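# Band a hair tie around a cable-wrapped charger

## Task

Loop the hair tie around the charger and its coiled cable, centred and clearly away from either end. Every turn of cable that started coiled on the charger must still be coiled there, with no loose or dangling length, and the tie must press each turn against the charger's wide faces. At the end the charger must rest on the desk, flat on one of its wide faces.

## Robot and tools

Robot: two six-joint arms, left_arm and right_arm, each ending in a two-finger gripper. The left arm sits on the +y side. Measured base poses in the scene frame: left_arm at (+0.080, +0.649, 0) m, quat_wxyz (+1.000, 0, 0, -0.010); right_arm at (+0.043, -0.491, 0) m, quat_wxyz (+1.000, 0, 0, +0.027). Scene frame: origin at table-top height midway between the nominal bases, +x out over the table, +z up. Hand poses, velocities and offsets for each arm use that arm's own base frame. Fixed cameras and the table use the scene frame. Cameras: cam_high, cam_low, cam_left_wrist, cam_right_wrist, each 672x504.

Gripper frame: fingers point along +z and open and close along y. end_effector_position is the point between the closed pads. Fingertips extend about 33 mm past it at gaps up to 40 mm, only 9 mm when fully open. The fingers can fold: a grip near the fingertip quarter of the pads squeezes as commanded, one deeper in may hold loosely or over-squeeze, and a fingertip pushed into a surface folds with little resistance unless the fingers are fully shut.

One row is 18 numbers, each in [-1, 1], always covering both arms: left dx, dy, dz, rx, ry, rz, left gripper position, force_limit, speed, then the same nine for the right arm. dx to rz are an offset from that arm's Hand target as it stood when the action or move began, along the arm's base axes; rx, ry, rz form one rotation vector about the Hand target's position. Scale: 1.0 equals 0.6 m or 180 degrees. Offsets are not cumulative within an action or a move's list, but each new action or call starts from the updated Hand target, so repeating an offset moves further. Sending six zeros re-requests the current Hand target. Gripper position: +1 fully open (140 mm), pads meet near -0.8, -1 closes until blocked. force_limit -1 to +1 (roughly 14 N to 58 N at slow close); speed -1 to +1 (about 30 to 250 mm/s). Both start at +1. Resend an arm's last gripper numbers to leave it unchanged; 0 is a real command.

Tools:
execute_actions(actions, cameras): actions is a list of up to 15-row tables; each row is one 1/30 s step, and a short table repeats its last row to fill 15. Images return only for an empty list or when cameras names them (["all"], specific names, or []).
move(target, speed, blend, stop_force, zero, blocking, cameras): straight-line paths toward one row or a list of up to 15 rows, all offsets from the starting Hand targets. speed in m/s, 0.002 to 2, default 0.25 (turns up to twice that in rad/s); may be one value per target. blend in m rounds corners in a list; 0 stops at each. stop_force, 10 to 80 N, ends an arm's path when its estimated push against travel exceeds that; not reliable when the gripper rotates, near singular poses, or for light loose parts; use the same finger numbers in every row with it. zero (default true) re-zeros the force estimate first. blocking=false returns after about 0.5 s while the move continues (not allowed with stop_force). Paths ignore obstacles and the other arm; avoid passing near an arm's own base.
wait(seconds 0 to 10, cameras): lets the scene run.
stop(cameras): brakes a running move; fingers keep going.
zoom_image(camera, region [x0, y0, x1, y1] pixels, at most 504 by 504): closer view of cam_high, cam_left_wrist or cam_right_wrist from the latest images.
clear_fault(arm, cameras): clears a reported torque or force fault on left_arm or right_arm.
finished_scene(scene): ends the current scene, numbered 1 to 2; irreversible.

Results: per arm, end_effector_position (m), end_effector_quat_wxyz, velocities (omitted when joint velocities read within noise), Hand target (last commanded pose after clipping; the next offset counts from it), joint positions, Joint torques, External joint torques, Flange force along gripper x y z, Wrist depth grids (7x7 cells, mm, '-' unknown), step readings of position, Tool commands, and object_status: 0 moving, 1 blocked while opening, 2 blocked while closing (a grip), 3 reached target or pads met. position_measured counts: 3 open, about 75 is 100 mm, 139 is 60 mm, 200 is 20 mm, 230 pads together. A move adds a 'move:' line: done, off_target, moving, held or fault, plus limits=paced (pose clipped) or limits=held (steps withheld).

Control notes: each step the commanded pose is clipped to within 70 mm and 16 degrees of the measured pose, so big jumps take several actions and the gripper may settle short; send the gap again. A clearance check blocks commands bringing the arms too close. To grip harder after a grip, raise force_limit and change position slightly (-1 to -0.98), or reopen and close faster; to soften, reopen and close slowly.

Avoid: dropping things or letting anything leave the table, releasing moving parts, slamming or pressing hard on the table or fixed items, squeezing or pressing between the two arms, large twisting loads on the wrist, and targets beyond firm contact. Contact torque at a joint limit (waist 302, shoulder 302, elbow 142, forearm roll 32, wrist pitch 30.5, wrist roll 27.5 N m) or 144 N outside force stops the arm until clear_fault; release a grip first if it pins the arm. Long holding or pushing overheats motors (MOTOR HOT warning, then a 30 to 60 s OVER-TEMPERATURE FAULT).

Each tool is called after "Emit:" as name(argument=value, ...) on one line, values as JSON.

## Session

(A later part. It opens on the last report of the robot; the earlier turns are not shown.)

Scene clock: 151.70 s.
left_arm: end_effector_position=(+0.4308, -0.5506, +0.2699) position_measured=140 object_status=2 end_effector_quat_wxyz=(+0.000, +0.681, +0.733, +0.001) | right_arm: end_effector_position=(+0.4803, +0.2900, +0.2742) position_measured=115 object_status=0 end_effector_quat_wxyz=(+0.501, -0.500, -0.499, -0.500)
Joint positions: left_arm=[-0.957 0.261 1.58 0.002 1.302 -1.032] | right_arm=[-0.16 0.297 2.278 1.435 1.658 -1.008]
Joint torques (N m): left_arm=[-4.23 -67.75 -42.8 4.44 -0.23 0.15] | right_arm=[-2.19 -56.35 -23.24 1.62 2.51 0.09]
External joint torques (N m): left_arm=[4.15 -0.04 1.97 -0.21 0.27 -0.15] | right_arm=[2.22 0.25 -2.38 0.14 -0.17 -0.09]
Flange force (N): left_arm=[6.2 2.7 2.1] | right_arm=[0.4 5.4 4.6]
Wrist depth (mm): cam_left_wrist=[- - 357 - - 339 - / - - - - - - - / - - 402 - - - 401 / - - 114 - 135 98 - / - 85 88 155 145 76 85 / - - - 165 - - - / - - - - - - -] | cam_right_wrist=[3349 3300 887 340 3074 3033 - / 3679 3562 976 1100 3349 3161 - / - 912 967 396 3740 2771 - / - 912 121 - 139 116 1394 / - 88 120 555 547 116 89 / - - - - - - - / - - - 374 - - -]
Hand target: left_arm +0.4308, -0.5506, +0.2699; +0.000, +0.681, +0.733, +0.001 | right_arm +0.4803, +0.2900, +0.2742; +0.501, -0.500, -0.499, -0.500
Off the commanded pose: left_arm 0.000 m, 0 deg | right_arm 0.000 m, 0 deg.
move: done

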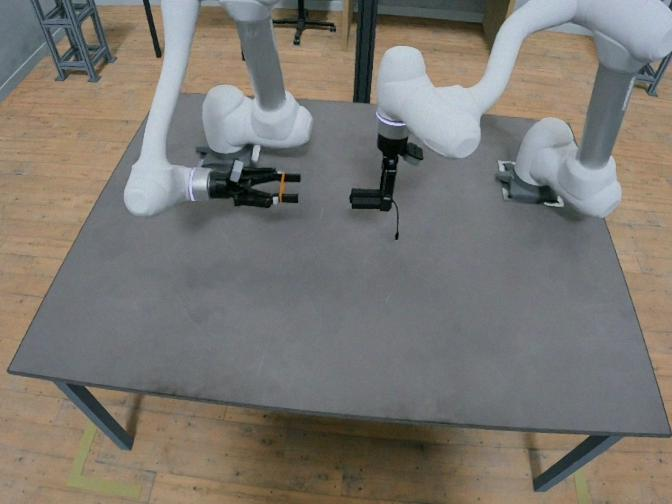

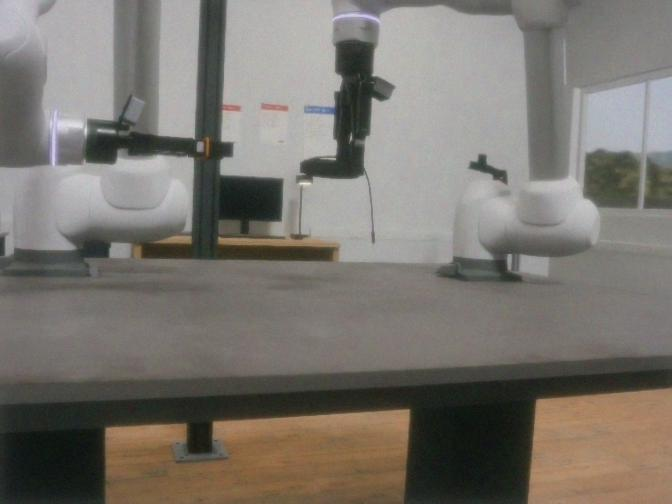

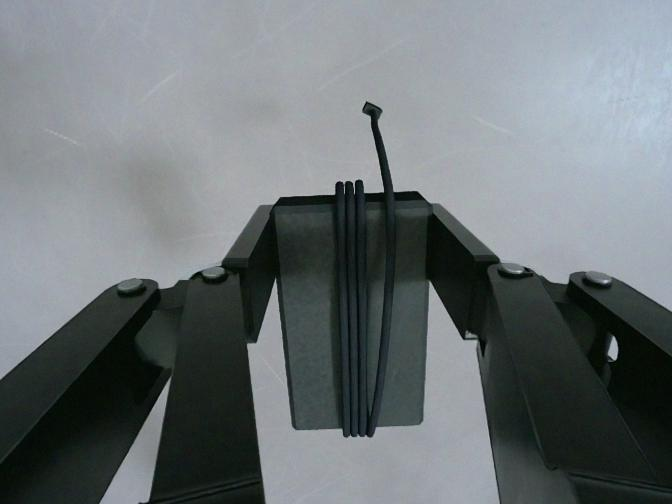

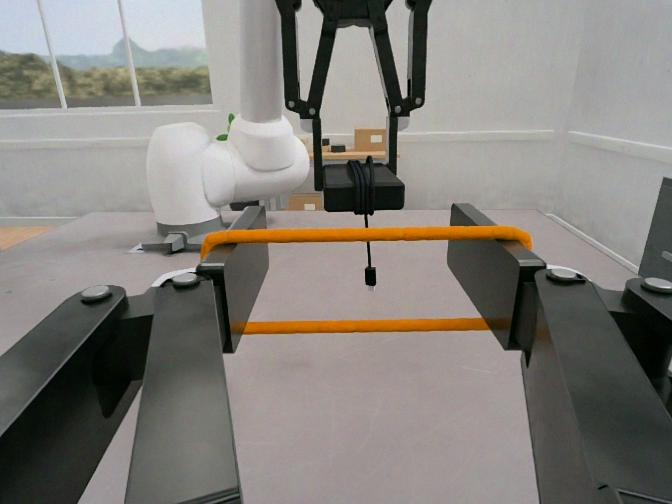

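Emit:
move(target=[0,0,0,0,0,0,-1,1,-1,0.009,0.175,-0.017,0,0,0,0.11,1,-1], speed=0.12, cameras=["cam_low","cam_high","cam_right_wrist","cam_left_wrist"])

Emit:
zoom_image(camera="cam_low", region=[220, 100, 380, 220])

Emit:
zoom_image(camera="cam_right_wrist", region=[180, 130, 560, 370])

Emit:
zoom_image(camera="cam_high", region=[280, 150, 440, 230])

Scene clock: 166.00 s.
left_arm: end_effector_position=(+0.4308, -0.5506, +0.2699) position_measured=140 object_status=2 end_effector_quat_wxyz=(+0.000, +0.681, +0.733, +0.001) | right_arm: end_effector_position=(+0.4857, +0.3949, +0.2640) position_measured=115 object_status=3 end_effector_quat_wxyz=(+0.501, -0.500, -0.499, -0.500)
Joint positions: left_arm=[-0.957 0.261 1.58 0.002 1.302 -1.032] | right_arm=[0.057 0.323 2.269 1.619 1.543 -1.02]
Joint torques (N m): left_arm=[-3.8 -67.67 -42.76 4.38 -0.27 0.07] | right_arm=[0.15 -59.41 -23.44 1.19 2.41 0.17]
External joint torques (N m): left_arm=[3.77 0.06 1.93 -0.15 0.3 -0.07] | right_arm=[-0.19 0.41 -2.55 0.15 -0.04 -0.17]
Flange force (N): left_arm=[5.8 2.5 2.0] | right_arm=[0.0 5.0 0.6]
Wrist depth (mm): cam_left_wrist=[- - - - - - - / - - 370 - - 372 356 / - - 382 - - 405 - / - - 114 - 136 414 - / - 85 88 158 132 76 85 / - - - 174 - - - / - - - - - - -] | cam_right_wrist=[3206 3206 771 245 254 3117 2290 / 3349 3506 841 3453 267 2914 - / - 793 884 271 262 2672 2494 / 920 837 121 205 139 115 2609 / - 88 120 - 532 116 89 / - - 486 - - - - / - - - - - - -]
Hand target: left_arm +0.4308, -0.5506, +0.2699; +0.000, +0.681, +0.733, +0.001 | right_arm +0.4857, +0.3950, +0.2640; +0.501, -0.500, -0.499, -0.500
Off the commanded pose: left_arm 0.000 m, 0 deg | right_arm 0.000 m, 0 deg.
move: done

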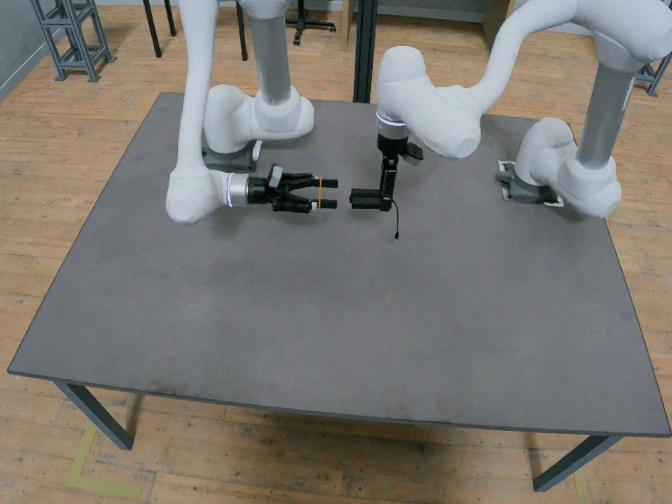

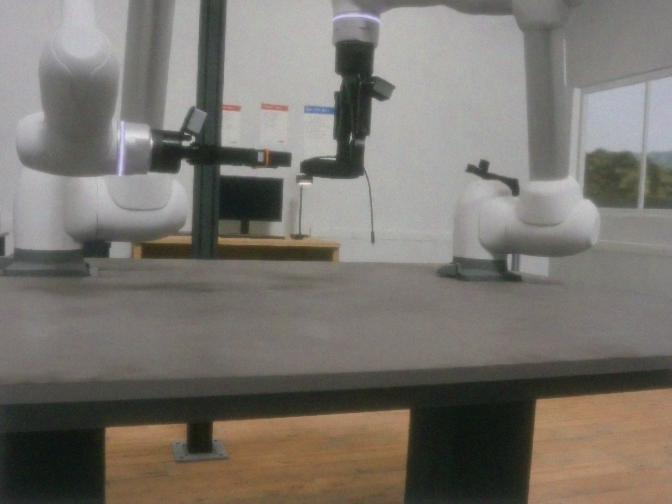

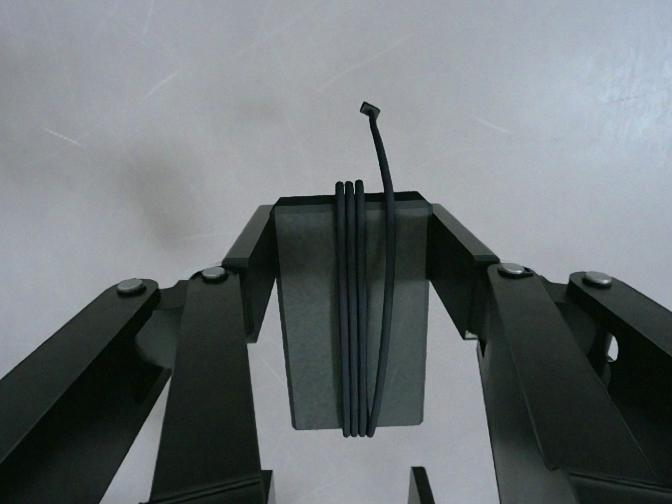

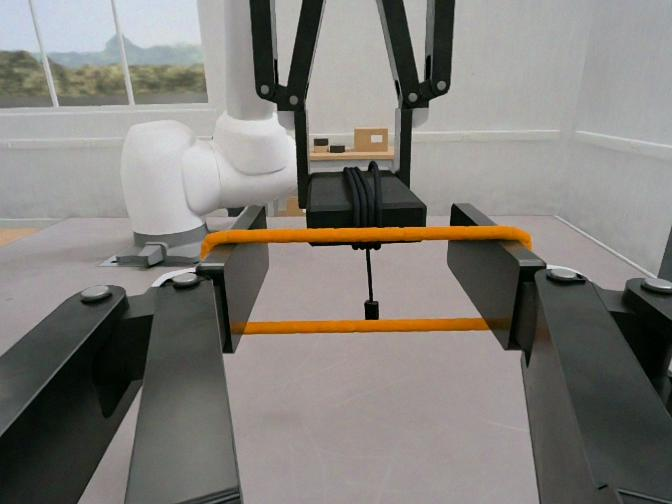

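Scaled by 3.150 from the camera's 672x504 image, which has a finer 960x720 frame.

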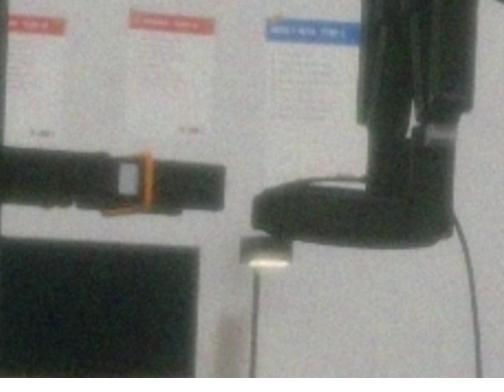

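Scaled by 1.326 from the camera's 672x504 image, which has a finer 960x720 frame.

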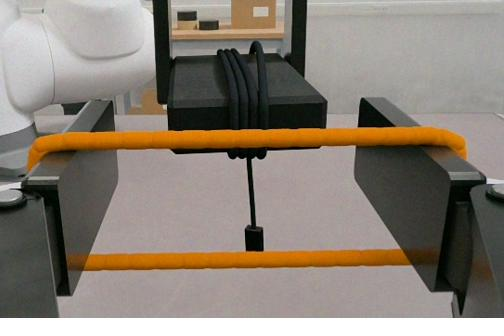

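Scaled by 3.150 from the camera's 672x504 image, which has a finer 960x720 frame.

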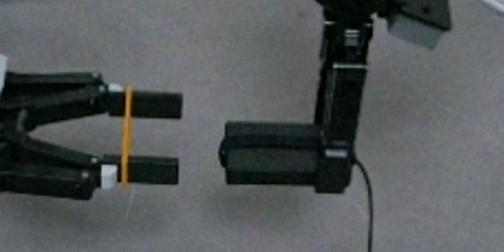

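Emit:
move(target=[[0,0,0,0,0,0,-1,1,-1,0.008,0,-0.018,0,0,0,0.11,1,-1],[0,0,0,0,0,0,-1,1,-1,0.008,0.055,-0.018,0,0,0,0.11,1,-1]], speed=0.06, cameras=["cam_low","cam_high","cam_right_wrist"])

Emit:
zoom_image(camera="cam_low", region=[220, 100, 380, 220])

Emit:
zoom_image(camera="cam_right_wrist", region=[180, 130, 560, 370])

Emit:
zoom_image(camera="cam_high", region=[280, 150, 440, 230])

Scene clock: 173.70 s.
left_arm: end_effector_position=(+0.4308, -0.5506, +0.2699) position_measured=140 object_status=2 end_effector_quat_wxyz=(+0.000, +0.681, +0.733, +0.001) | right_arm: end_effector_position=(+0.4905, +0.4279, +0.2532) position_measured=115 object_status=3 end_effector_quat_wxyz=(+0.501, -0.500, -0.499, -0.500)
Joint positions: left_arm=[-0.957 0.261 1.58 0.002 1.302 -1.032] | right_arm=[0.123 0.353 2.255 1.677 1.51 -1.039]
Joint torques (N m): left_arm=[-4.5 -67.15 -42.82 4.43 -0.21 0.1] | right_arm=[-2.88 -61.38 -22.85 0.94 2.71 0.2]
External joint torques (N m): left_arm=[4.66 -0.6 1.95 -0.19 0.24 -0.1] | right_arm=[2.8 0 -2.6 0.24 -0.32 -0.2]
Flange force (N): left_arm=[7.3 3.0 1.9] | right_arm=[0.6 3.8 7.2]
Wrist depth (mm): cam_left_wrist=[- 343 362 - - 353 - / - - - - - 386 - / - - - - - - 404 / - - 114 151 133 98 - / - 85 88 159 120 76 84 / - - - 167 - - - / - - - - - - -] | cam_right_wrist=[3252 3300 221 - 223 3074 - / 3252 3400 819 3074 3033 3252 2609 / - 774 837 214 241 3740 2771 / 810 813 121 173 155 116 2179 / - 88 109 551 - 116 89 / - - 446 - - - - / - - 373 - - - -]
Hand target: left_arm +0.4308, -0.5506, +0.2699; +0.000, +0.681, +0.733, +0.001 | right_arm +0.4905, +0.4280, +0.2532; +0.501, -0.500, -0.499, -0.500
Off the commanded pose: left_arm 0.000 m, 0 deg | right_arm 0.000 m, 0 deg.
move: done
Images, in order (width x height): cam_high 672x504, cam_low 672x504, cam_right_wrist 672x504.

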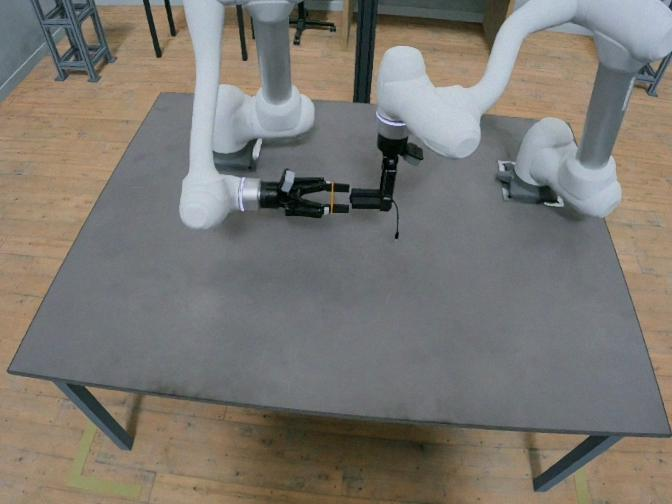

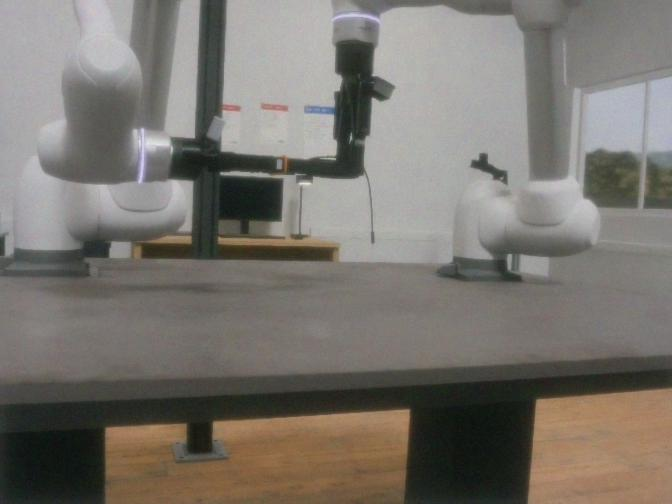

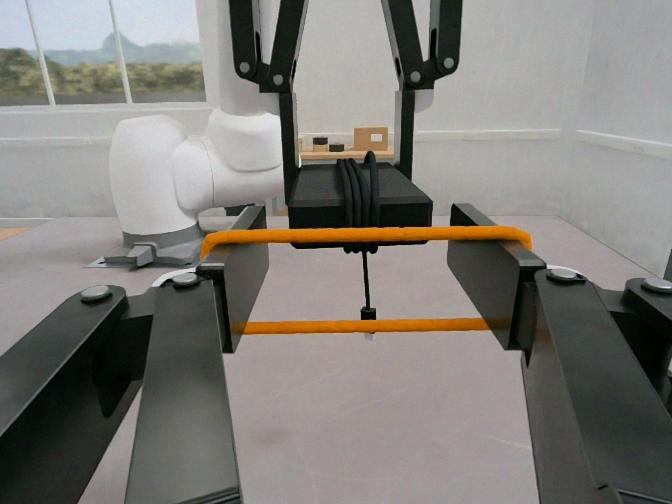

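Scaled by 3.150 from the camera's 672x504 image, which has a finer 960x720 frame.

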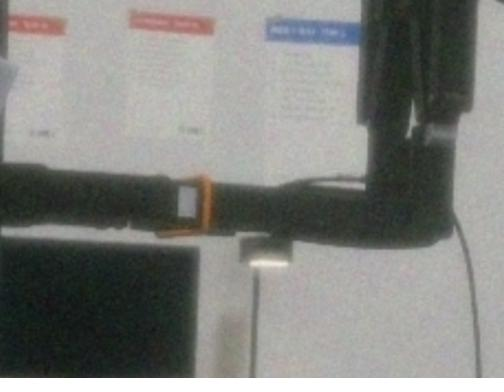

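Scaled by 1.326 from the camera's 672x504 image, which has a finer 960x720 frame.

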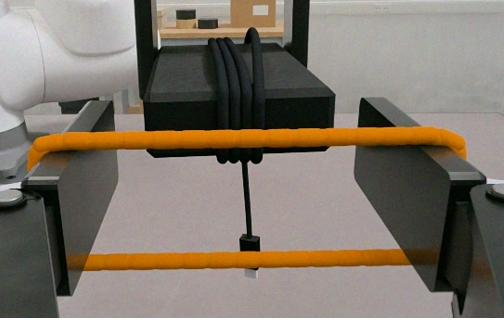

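Scaled by 3.150 from the camera's 672x504 image, which has a finer 960x720 frame.

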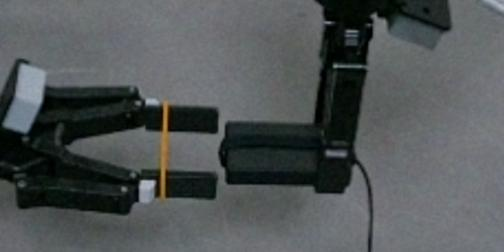

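Emit:
move(target=[0,0,0,0,0,0,-1,1,-1,0,0.068,-0.003,0,0,0,0.11,1,-1], speed=0.04, cameras=["cam_right_wrist"])

Emit:
zoom_image(camera="cam_right_wrist", region=[180, 130, 560, 370])

Scene clock: 178.17 s.
left_arm: end_effector_position=(+0.4308, -0.5506, +0.2699) position_measured=140 object_status=2 end_effector_quat_wxyz=(+0.000, +0.681, +0.733, +0.001) | right_arm: end_effector_position=(+0.4905, +0.4687, +0.2514) position_measured=115 object_status=3 end_effector_quat_wxyz=(+0.501, -0.500, -0.499, -0.500)
Joint positions: left_arm=[-0.957 0.261 1.58 0.002 1.302 -1.032] | right_arm=[0.203 0.367 2.238 1.746 1.469 -1.041]
Joint torques (N m): left_arm=[-4.47 -67.15 -42.73 4.41 -0.22 0.08] | right_arm=[-2.48 -63.73 -23.44 0.88 2.65 0.15]
External joint torques (N m): left_arm=[4.5 -0.58 1.92 -0.18 0.26 -0.08] | right_arm=[2.43 0.59 -2.49 0.13 -0.26 -0.16]
Flange force (N): left_arm=[7.1 2.9 1.8] | right_arm=[-0.4 3.9 6.6]
Wrist depth (mm): cam_left_wrist=[362 348 - - - - 338 / 364 - - 361 382 - 380 / - - - - 388 - - / - - 113 147 133 99 - / - 86 88 159 132 76 86 / - - 173 169 - - - / - - 197 185 210 - -] | cam_right_wrist=[3161 3117 184 3740 184 3074 - / 3074 3161 769 3804 219 3252 - / - 748 790 175 173 - - / 810 766 121 131 136 115 748 / - 88 120 - 562 116 89 / - - 463 438 452 - - / - - 354 355 358 - -]
Hand target: left_arm +0.4308, -0.5506, +0.2699; +0.000, +0.681, +0.733, +0.001 | right_arm +0.4905, +0.4688, +0.2514; +0.501, -0.500, -0.499, -0.500
Off the commanded pose: left_arm 0.000 m, 0 deg | right_arm 0.000 m, 0 deg.
move: done
Images, in order (width x height): cam_right_wrist 672x504.

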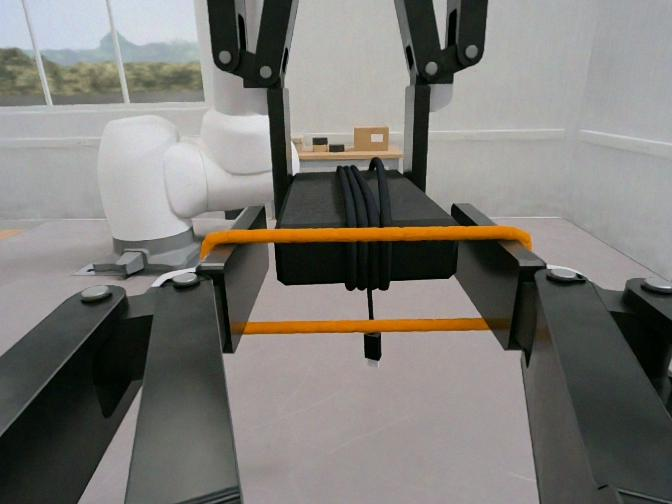

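Scaled by 1.326 from the camera's 672x504 image, which has a finer 960x720 frame.

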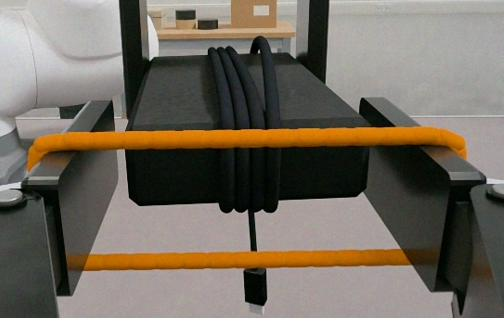

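Emit:
move(target=[[0,0,0,0,0,0,-1,1,-1,0,0,0.004,0,0,0,0.11,1,-1],[0,0,0,0,0,0,-1,1,-1,0,0.033,0.004,0,0,0,0.11,1,-1]], speed=0.03, cameras=["cam_right_wrist"])

Emit:
zoom_image(camera="cam_right_wrist", region=[180, 130, 560, 370])

Scene clock: 184.23 s.
left_arm: end_effector_position=(+0.4308, -0.5506, +0.2699) position_measured=140 object_status=2 end_effector_quat_wxyz=(+0.000, +0.681, +0.733, +0.001) | right_arm: end_effector_position=(+0.4905, +0.4885, +0.2538) position_measured=115 object_status=3 end_effector_quat_wxyz=(+0.501, -0.500, -0.499, -0.500)
Joint positions: left_arm=[-0.957 0.261 1.58 0.002 1.302 -1.032] | right_arm=[0.241 0.368 2.227 1.777 1.448 -1.035]
Joint torques (N m): left_arm=[-4.73 -67.8 -43.57 4.11 -0.58 0.18] | right_arm=[0.32 -63.73 -23.75 0.54 2.23 0.15]
External joint torques (N m): left_arm=[4.65 0.42 2.94 0.09 0.61 -0.18] | right_arm=[-0.38 0.14 -2.37 0.4 0.15 -0.15]
Flange force (N): left_arm=[7.4 2.7 3.0] | right_arm=[0.2 4.2 1.2]
Wrist depth (mm): cam_left_wrist=[- - 358 - - - 359 / - - 373 - 367 383 384 / - - - 396 386 - - / - 432 113 - 141 98 - / - 85 88 153 145 76 85 / - - 169 170 - - - / - - 191 - 204 - -] | cam_right_wrist=[3161 3117 165 - 168 2877 - / 3506 3349 179 - 184 3033 - / 3400 717 763 191 184 - - / 955 748 117 116 117 116 - / - 88 109 118 121 116 89 / - - 410 - - - - / - - 370 358 360 - -]
Hand target: left_arm +0.4308, -0.5506, +0.2699; +0.000, +0.681, +0.733, +0.001 | right_arm +0.4905, +0.4886, +0.2538; +0.501, -0.500, -0.499, -0.500
Off the commanded pose: left_arm 0.000 m, 0 deg | right_arm 0.000 m, 0 deg.
move: done
Images, in order (width x height): cam_right_wrist 672x504.

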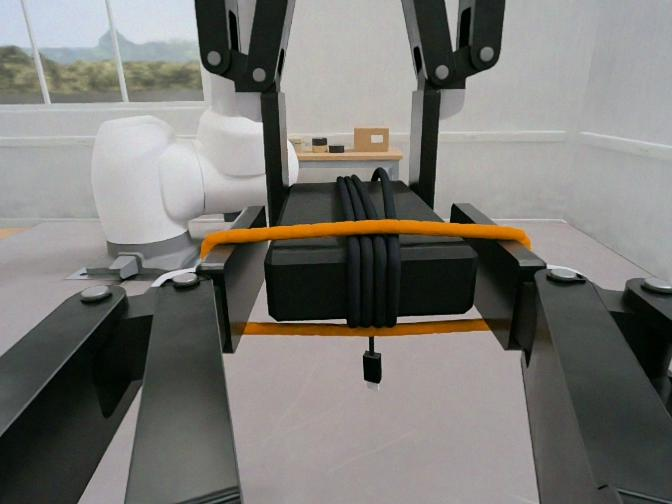

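Scaled by 1.326 from the camera's 672x504 image, which has a finer 960x720 frame.

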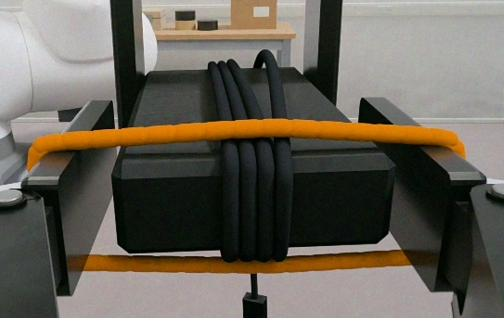

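Emit:
move(target=[0,0,0,0,0,0,-1,1,-1,0,0.035,0,0,0,0,0.11,1,-1], speed=0.03, cameras=["cam_right_wrist","cam_high","cam_left_wrist"])

Emit:
zoom_image(camera="cam_high", region=[300, 160, 420, 230])

Scene clock: 189.40 s.
left_arm: end_effector_position=(+0.4308, -0.5506, +0.2699) position_measured=140 object_status=2 end_effector_quat_wxyz=(+0.000, +0.681, +0.733, +0.001) | right_arm: end_effector_position=(+0.4905, +0.5095, +0.2538) position_measured=115 object_status=3 end_effector_quat_wxyz=(+0.501, -0.500, -0.499, -0.500)
Joint positions: left_arm=[-0.957 0.261 1.58 0.002 1.302 -1.032] | right_arm=[0.28 0.375 2.214 1.811 1.427 -1.034]
Joint torques (N m): left_arm=[-4.45 -67.76 -43.36 4.28 -0.42 0.13] | right_arm=[-3.16 -64.77 -23.71 0.65 2.6 0.19]
External joint torques (N m): left_arm=[4.37 0.1 2.54 -0.06 0.45 -0.13] | right_arm=[3.03 0.12 -2.86 0.22 -0.21 -0.19]
Flange force (N): left_arm=[7.1 2.6 2.6] | right_arm=[0.5 3.3 8.0]
Wrist depth (mm): cam_left_wrist=[350 - - - - - - / - - - - - - - / - - - - - - - / - - 112 146 144 97 448 / - 86 88 159 156 76 85 / - - 166 164 - - - / - - - 219 197 - -] | cam_right_wrist=[3161 3206 148 3869 148 2805 2672 / 3252 3252 157 2805 157 2841 2640 / 3562 703 753 880 165 3300 3506 / - 729 117 106 114 116 - / - 88 98 96 99 - 89 / - - - 408 444 - - / - - 373 352 356 - -]
Hand target: left_arm +0.4308, -0.5506, +0.2699; +0.000, +0.681, +0.733, +0.001 | right_arm +0.4905, +0.5096, +0.2538; +0.501, -0.500, -0.499, -0.500
Off the commanded pose: left_arm 0.000 m, 0 deg | right_arm 0.000 m, 0 deg.
move: done
Images, in order (width x height): cam_high 672x504, cam_left_wrist 672x504, cam_right_wrist 672x504.

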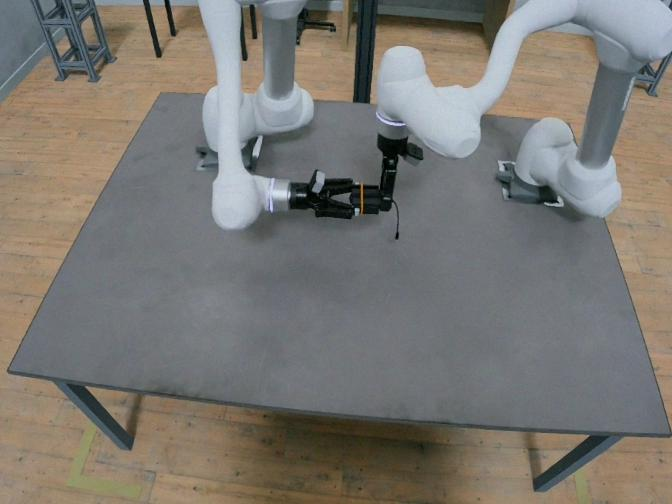

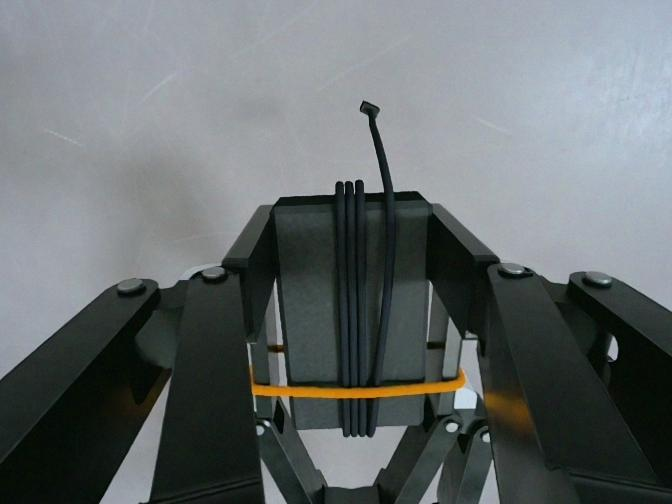

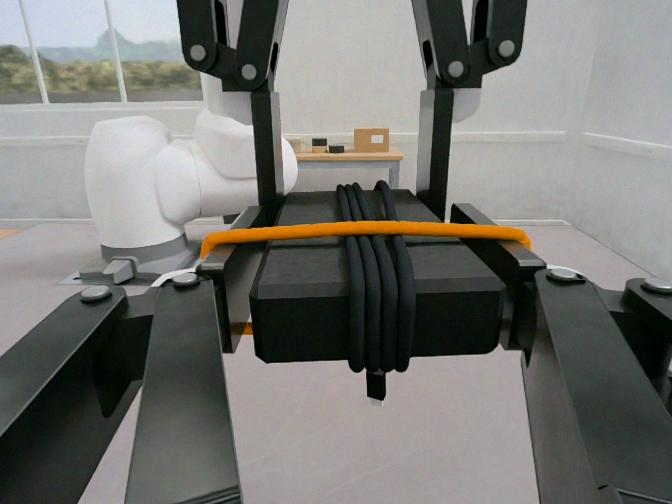

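Scaled by 4.200 from the camera's 672x504 image, which has a finer 960x720 frame.

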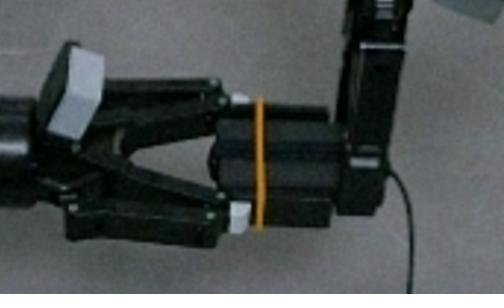

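Emit:
move(target=[0,0,0,0,0,0,-1,1,-1,0,0,0,0,0,0,-1,-0.6,-1], cameras=["all"])

Scene clock: 205.90 s.
left_arm: end_effector_position=(+0.4308, -0.5507, +0.2700) position_measured=140 object_status=2 end_effector_quat_wxyz=(+0.000, +0.681, +0.733, +0.001) | right_arm: end_effector_position=(+0.4904, +0.5096, +0.2538) position_measured=137 object_status=0 end_effector_quat_wxyz=(+0.501, -0.500, -0.499, -0.499)
Joint positions: left_arm=[-0.957 0.261 1.58 0.002 1.302 -1.032] | right_arm=[0.28 0.376 2.214 1.811 1.427 -1.034]
Joint torques (N m): left_arm=[-12.59 -67.46 -38.68 0.12 2.18 -0.3] | right_arm=[-10.57 -64.08 -30.49 6 0.05 0.35]
External joint torques (N m): left_arm=[12.74 -0.55 -2.25 4.12 -2.15 0.3] | right_arm=[10.55 -0.52 3.86 -5.13 2.34 -0.36]
Flange force (N): left_arm=[7.4 17.5 0.6] | right_arm=[-0.9 -10.1 6.4]
Wrist depth (mm): cam_left_wrist=[- - - 360 - - - / - - - - - - 378 / - - - 389 - - - / - - 114 151 145 108 438 / - 85 111 159 159 76 85 / - - 169 170 170 - - / - - - 206 193 - -] | cam_right_wrist=[3252 3252 148 - 148 150 2522 / 3937 3206 157 2877 159 3161 2290 / 3453 701 751 870 165 3349 2579 / 3453 724 113 106 114 111 - / - 87 85 97 98 78 88 / - - 63 - 423 - - / - - - - - - -]
Hand target: left_arm +0.4308, -0.5506, +0.2699; +0.000, +0.681, +0.733, +0.001 | right_arm +0.4905, +0.5096, +0.2538; +0.501, -0.500, -0.499, -0.500
Off the commanded pose: left_arm 0.000 m, 0 deg | right_arm 0.000 m, 0 deg.
move: done

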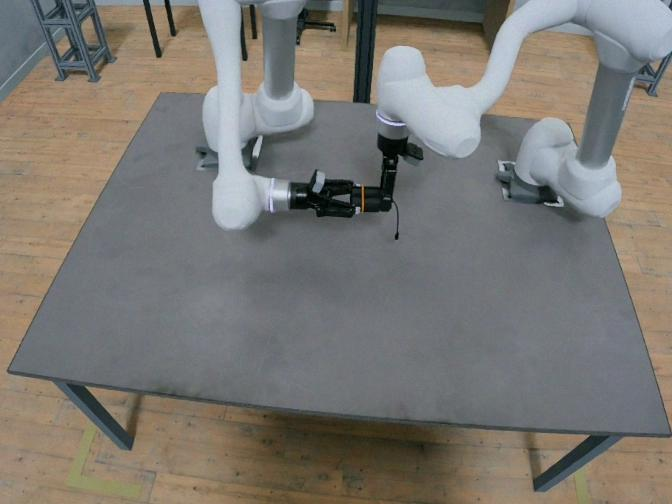

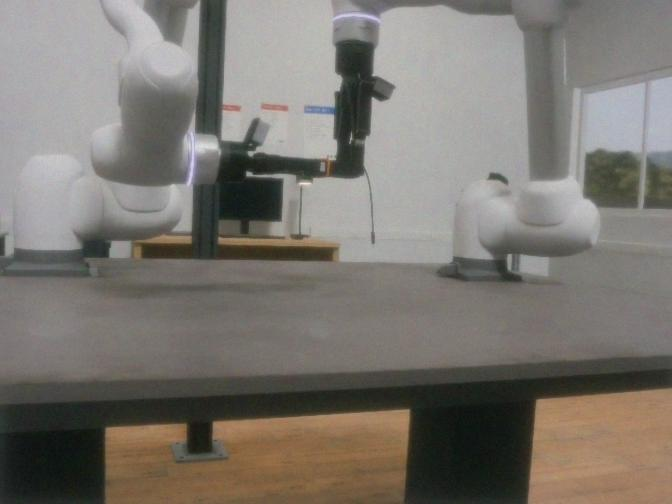

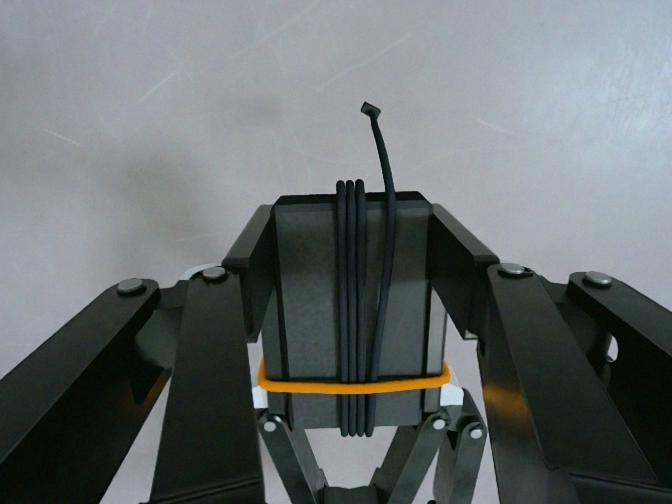

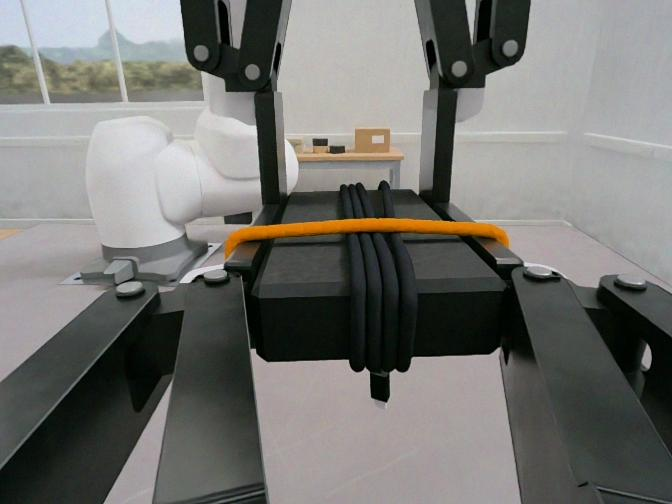

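Emit:
move(target=[[0,0,0,0,0,0,-1,1,-1,0,0,0,0,0,0,-0.05,-0.6,-1],[0,0,0,0,0,0,-1,1,-1,0,-0.025,0,0,0,0,-0.05,-0.6,-1]], speed=0.04, cameras=["cam_left_wrist","cam_right_wrist"])

Scene clock: 210.30 s.
left_arm: end_effector_position=(+0.4308, -0.5506, +0.2699) position_measured=140 object_status=2 end_effector_quat_wxyz=(+0.000, +0.681, +0.733, +0.001) | right_arm: end_effector_position=(+0.4905, +0.4946, +0.2538) position_measured=135 object_status=3 end_effector_quat_wxyz=(+0.501, -0.500, -0.499, -0.500)
Joint positions: left_arm=[-0.957 0.261 1.58 0.002 1.302 -1.032] | right_arm=[0.252 0.37 2.223 1.787 1.442 -1.034]
Joint torques (N m): left_arm=[-2.03 -69.84 -32.21 4.88 7.02 -0.21] | right_arm=[-16.2 -63.31 -25.73 3.97 0.39 0.23]
External joint torques (N m): left_arm=[2.08 2.04 -8.62 -0.66 -6.99 0.21] | right_arm=[16.32 -0.56 -0.56 -3.06 1.99 -0.23]
Flange force (N): left_arm=[-12.7 12.5 1.7] | right_arm=[0.6 -5.9 23.9]
Wrist depth (mm): cam_left_wrist=[- 367 - - - 362 353 / - 359 - 381 382 - 396 / - - - - - 413 - / - - 112 - 133 100 - / - 85 111 159 132 76 85 / - - 169 170 171 - - / - - - 204 199 - -] | cam_right_wrist=[3206 3206 160 3033 163 160 - / 3620 3349 175 3562 186 2877 - / - 719 763 194 179 - 2579 / 1074 748 112 109 114 110 1902 / - 88 91 111 113 83 88 / - - 66 - - - - / - - - - - - -]
Hand target: left_arm +0.4308, -0.5506, +0.2699; +0.000, +0.681, +0.733, +0.001 | right_arm +0.4905, +0.4946, +0.2538; +0.501, -0.500, -0.499, -0.500
Off the commanded pose: left_arm 0.000 m, 0 deg | right_arm 0.000 m, 0 deg.
move: done
Images, in order (width x height): cam_left_wrist 672x504, cam_right_wrist 672x504.

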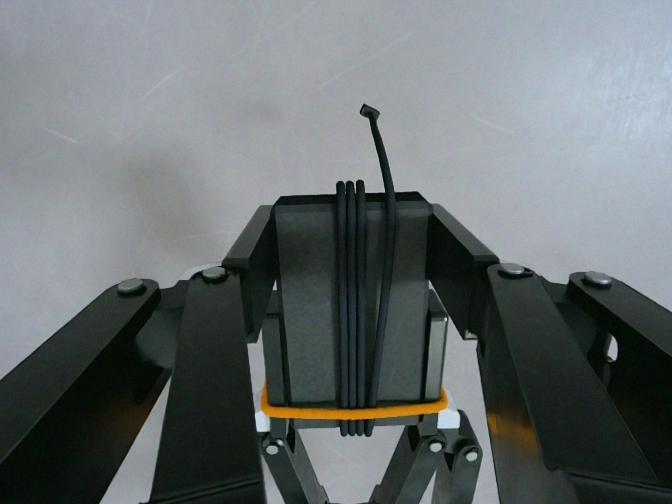

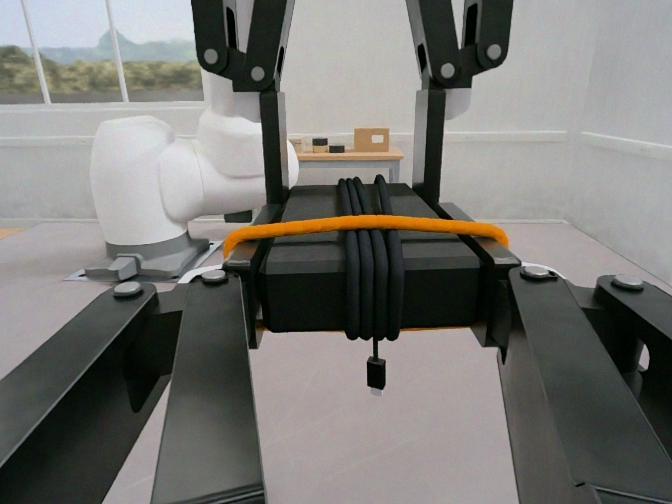

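Emit:
move(target=[[0,0,0,0,0,0,-1,1,-1,0,0.031,0,0,0,0,-0.05,-0.6,-1],[0,0,0,0,0,0,-1,1,-1,0,0.031,0,0,0,0,-1,-0.6,-1]], speed=0.04, cameras=["cam_left_wrist","cam_right_wrist"])

Emit:
move(target=[[0,0,0,0,0,0,-1,1,-1,0,0,0,0,0,0,-0.08,-0.6,-1],[0,0,0,0,0,0,-1,1,-1,0,-0.025,0,0,0,0,-0.08,-0.6,-1]], speed=0.04, cameras=["cam_left_wrist","cam_right_wrist"])

Scene clock: 219.30 s.
left_arm: end_effector_position=(+0.4308, -0.5506, +0.2699) position_measured=140 object_status=2 end_effector_quat_wxyz=(+0.000, +0.681, +0.733, +0.001) | right_arm: end_effector_position=(+0.4905, +0.5132, +0.2538) position_measured=137 object_status=2 end_effector_quat_wxyz=(+0.501, -0.500, -0.499, -0.500)
Joint positions: left_arm=[-0.957 0.261 1.58 0.002 1.302 -1.032] | right_arm=[0.287 0.377 2.212 1.816 1.423 -1.034]
Joint torques (N m): left_arm=[-17.46 -66.13 -45.3 -2.12 -2.13 -0.41] | right_arm=[-3.26 -63.91 -31.97 5.61 -0.02 0.37]
External joint torques (N m): left_arm=[17.32 -1.38 4.54 6.34 2.16 0.41] | right_arm=[3.27 -0.89 5.58 -4.77 2.41 -0.37]
Flange force (N): left_arm=[21.6 16.0 1.6] | right_arm=[-1.0 -9.8 -7.8]
Wrist depth (mm): cam_left_wrist=[- - - - - 356 348 / - - - - 380 366 - / - - - 161 397 - - / - - 112 147 133 418 - / - 85 88 157 132 81 86 / - - 168 172 - - - / - - - 215 191 - -] | cam_right_wrist=[3074 - 149 3033 149 161 - / 3506 3117 160 2841 160 2522 - / 3252 697 748 2737 165 - 2877 / 2579 729 112 116 117 110 - / - 87 91 98 101 78 88 / - - 67 429 - - - / - - - 364 - - -]
Hand target: left_arm +0.4308, -0.5506, +0.2699; +0.000, +0.681, +0.733, +0.001 | right_arm +0.4905, +0.5132, +0.2538; +0.501, -0.500, -0.499, -0.500
Off the commanded pose: left_arm 0.000 m, 0 deg | right_arm 0.000 m, 0 deg.
move: done
Images, in order (width x height): cam_left_wrist 672x504, cam_right_wrist 672x504.

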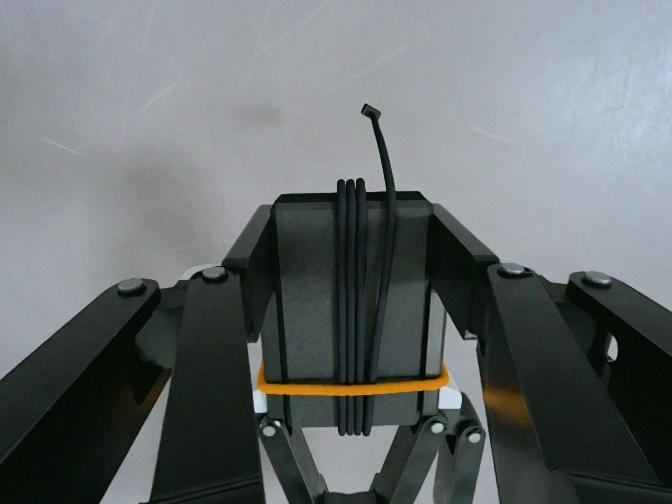

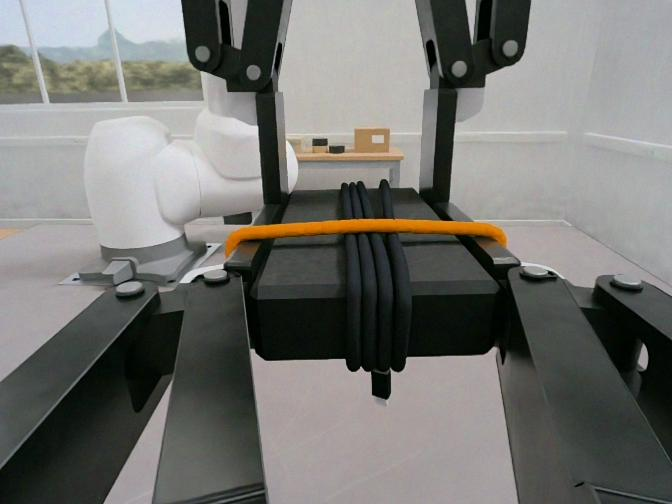

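Scene clock: 220.57 s.
left_arm: end_effector_position=(+0.4308, -0.5506, +0.2699) position_measured=140 object_status=2 end_effector_quat_wxyz=(+0.000, +0.681, +0.733, +0.001) | right_arm: end_effector_position=(+0.4905, +0.4983, +0.2538) position_measured=137 object_status=2 end_effector_quat_wxyz=(+0.501, -0.500, -0.499, -0.500)
Joint positions: left_arm=[-0.957 0.261 1.58 0.002 1.302 -1.032] | right_arm=[0.259 0.372 2.221 1.793 1.438 -1.034]
Joint torques (N m): left_arm=[-2.06 -70.09 -27.37 5.01 10 -0.11] | right_arm=[-21.31 -63.87 -26.82 5.37 -0.08 0.27]
External joint torques (N m): left_arm=[2.12 2.14 -13.54 -0.78 -9.96 0.11] | right_arm=[21.44 -0.02 0.59 -4.48 2.46 -0.27]
Flange force (N): left_arm=[-20.0 17.2 0.5] | right_arm=[-0.7 -9.3 30.1]
Wrist depth (mm): cam_left_wrist=[- 362 - - - - 362 / - - - 378 - - - / - - - - - 399 - / - - 112 - 133 99 - / - 85 111 157 133 76 84 / - - 168 170 174 - - / - - - 207 196 - -] | cam_right_wrist=[3252 3161 157 3074 160 158 - / 3252 3453 168 5474 167 2805 1986 / 3506 715 769 2609 194 - - / - 743 109 109 117 771 819 / - 87 91 108 109 83 88 / - - 63 - 461 - - / - - - - - - -]
Hand target: left_arm +0.4308, -0.5506, +0.2699; +0.000, +0.681, +0.733, +0.001 | right_arm +0.4905, +0.4982, +0.2538; +0.501, -0.500, -0.499, -0.500
Off the commanded pose: left_arm 0.000 m, 0 deg | right_arm 0.000 m, 0 deg.
move: done
Images, in order (width x height): cam_left_wrist 672x504, cam_right_wrist 672x504.

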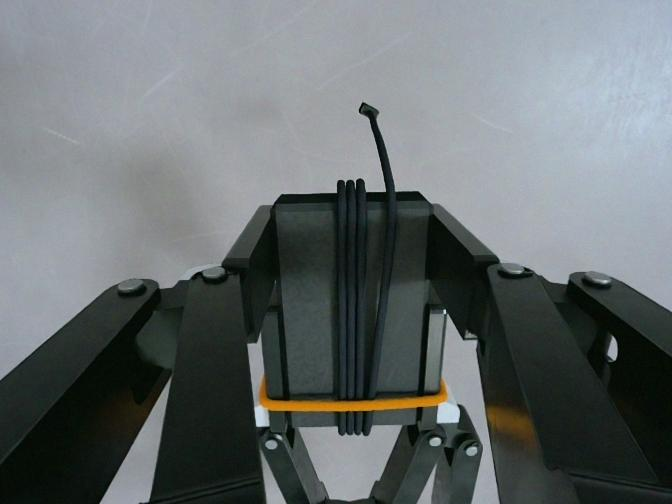

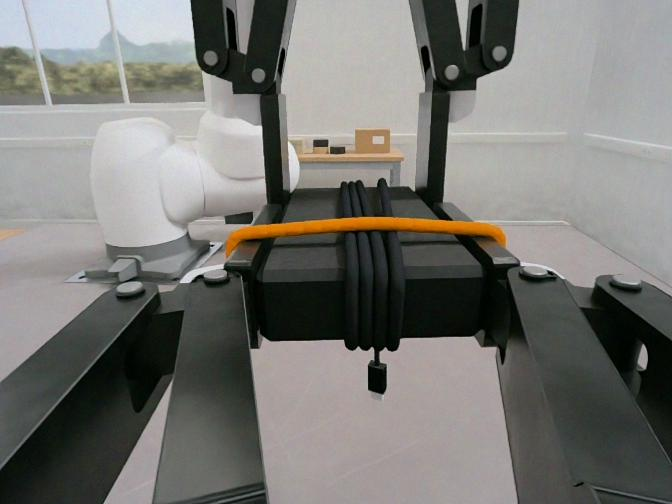

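Emit:
move(target=[[0,0,0,0,0,0,-1,1,-1,0,0,0,0,0,0,-1,1,-1]])

Emit:
move(target=[[0,0,0,0,0,0,0.1,1,-1,0,0,0,0,0,0,-1,1,-1],[0,0,0.2,0,0,0,0.1,1,-1,0,0,0,0,0,0,-1,1,-1]], speed=0.1, cameras=["all"])

Scene clock: 241.03 s.
left_arm: end_effector_position=(+0.4308, -0.5506, +0.2699) position_measured=140 object_status=2 end_effector_quat_wxyz=(+0.000, +0.681, +0.733, +0.001) | right_arm: end_effector_position=(+0.4905, +0.4982, +0.2538) position_measured=140 object_status=0 end_effector_quat_wxyz=(+0.501, -0.500, -0.499, -0.500)
Joint positions: left_arm=[-0.957 0.261 1.58 0.002 1.302 -1.032] | right_arm=[0.259 0.372 2.221 1.793 1.438 -1.034]
Joint torques (N m): left_arm=[-2.38 -69.15 -27.37 4.69 9.59 -0.3] | right_arm=[-21.43 -64.1 -27.37 5.88 -0.01 0.39]
External joint torques (N m): left_arm=[2.3 1.39 -13.38 -0.47 -9.55 0.3] | right_arm=[21.36 0.07 1 -4.96 2.39 -0.39]
Flange force (N): left_arm=[-18.7 17.0 -0.3] | right_arm=[-1.1 -9.8 29.1]
Wrist depth (mm): cam_left_wrist=[- - 353 - 350 354 354 / - - - 358 - - - / 402 - - - - 399 - / - - 122 148 136 415 - / - 85 88 155 133 76 84 / - - 168 167 - - - / - - - 202 196 - -] | cam_right_wrist=[3206 3206 157 - 160 160 - / 3400 3300 169 3074 167 - - / - 715 756 870 192 3679 3206 / - 736 109 109 116 844 2314 / - 92 91 107 109 83 88 / - 75 66 - 447 - - / - - - - - - -]
Hand target: left_arm +0.4308, -0.5506, +0.2699; +0.000, +0.681, +0.733, +0.001 | right_arm +0.4905, +0.4982, +0.2538; +0.501, -0.500, -0.499, -0.500
Off the commanded pose: left_arm 0.000 m, 0 deg | right_arm 0.000 m, 0 deg.
move: done

Scene clock: 243.43 s.
left_arm: end_effector_position=(+0.4308, -0.5506, +0.3899) position_measured=117 object_status=3 end_effector_quat_wxyz=(+0.000, +0.681, +0.733, +0.001) | right_arm: end_effector_position=(+0.4905, +0.4982, +0.2538) position_measured=140 object_status=2 end_effector_quat_wxyz=(+0.501, -0.500, -0.499, -0.500)
Joint positions: left_arm=[-0.957 0.229 1.403 0.002 1.511 -1.031] | right_arm=[0.259 0.372 2.221 1.793 1.438 -1.034]
Joint torques (N m): left_arm=[-4.24 -63.67 -42.51 4.57 -0.21 0.08] | right_arm=[-2.12 -66.28 -24.8 1.27 3.34 0.18]
External joint torques (N m): left_arm=[4.46 -2.49 0.27 -0.19 0.25 -0.08] | right_arm=[2.15 2.31 -1.5 -0.37 -0.96 -0.19]
Flange force (N): left_arm=[7.0 2.9 -0.2] | right_arm=[-3.3 3.9 6.1]
Wrist depth (mm): cam_left_wrist=[- 442 - 455 - - - / - 460 - - 465 - - / - - - - 514 - - / - - 123 280 138 104 572 / - 86 122 298 300 81 86 / - - - 326 - - - / - - - 327 - - -] | cam_right_wrist=[3161 3074 697 3349 - - 2439 / 3300 3206 761 4675 3300 - 3562 / - 712 774 2609 3349 6234 - / 1074 746 112 109 117 114 - / - 92 91 107 109 83 88 / - 75 66 437 - - - / - - - 358 - - -]
Hand target: left_arm +0.4308, -0.5506, +0.3899; +0.000, +0.681, +0.733, +0.001 | right_arm +0.4905, +0.4982, +0.2538; +0.501, -0.500, -0.499, -0.500
Off the commanded pose: left_arm 0.000 m, 0 deg | right_arm 0.000 m, 0 deg.
move: done

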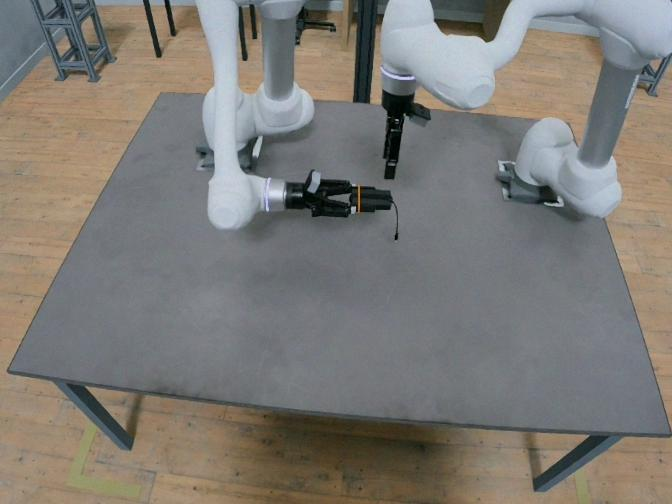

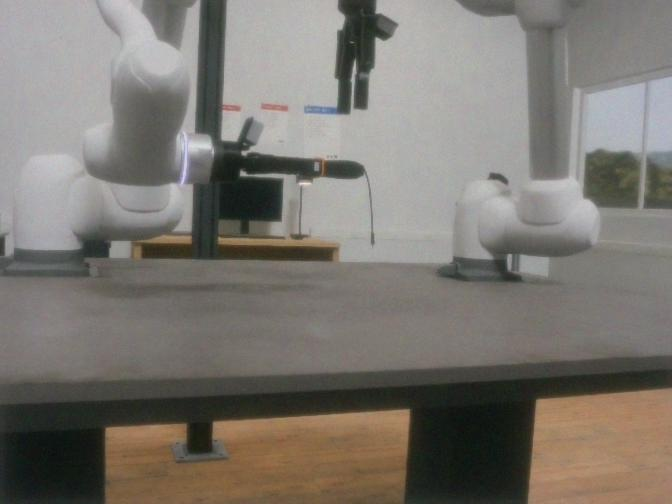

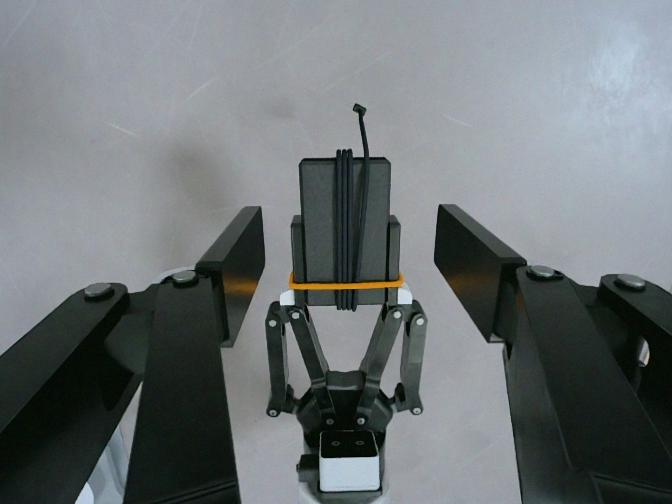

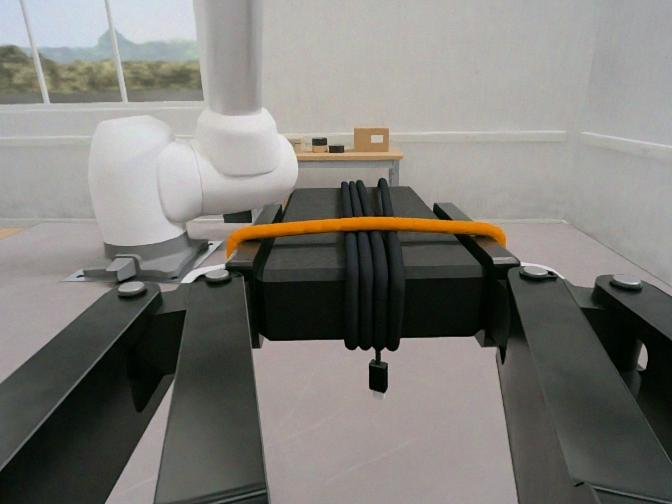

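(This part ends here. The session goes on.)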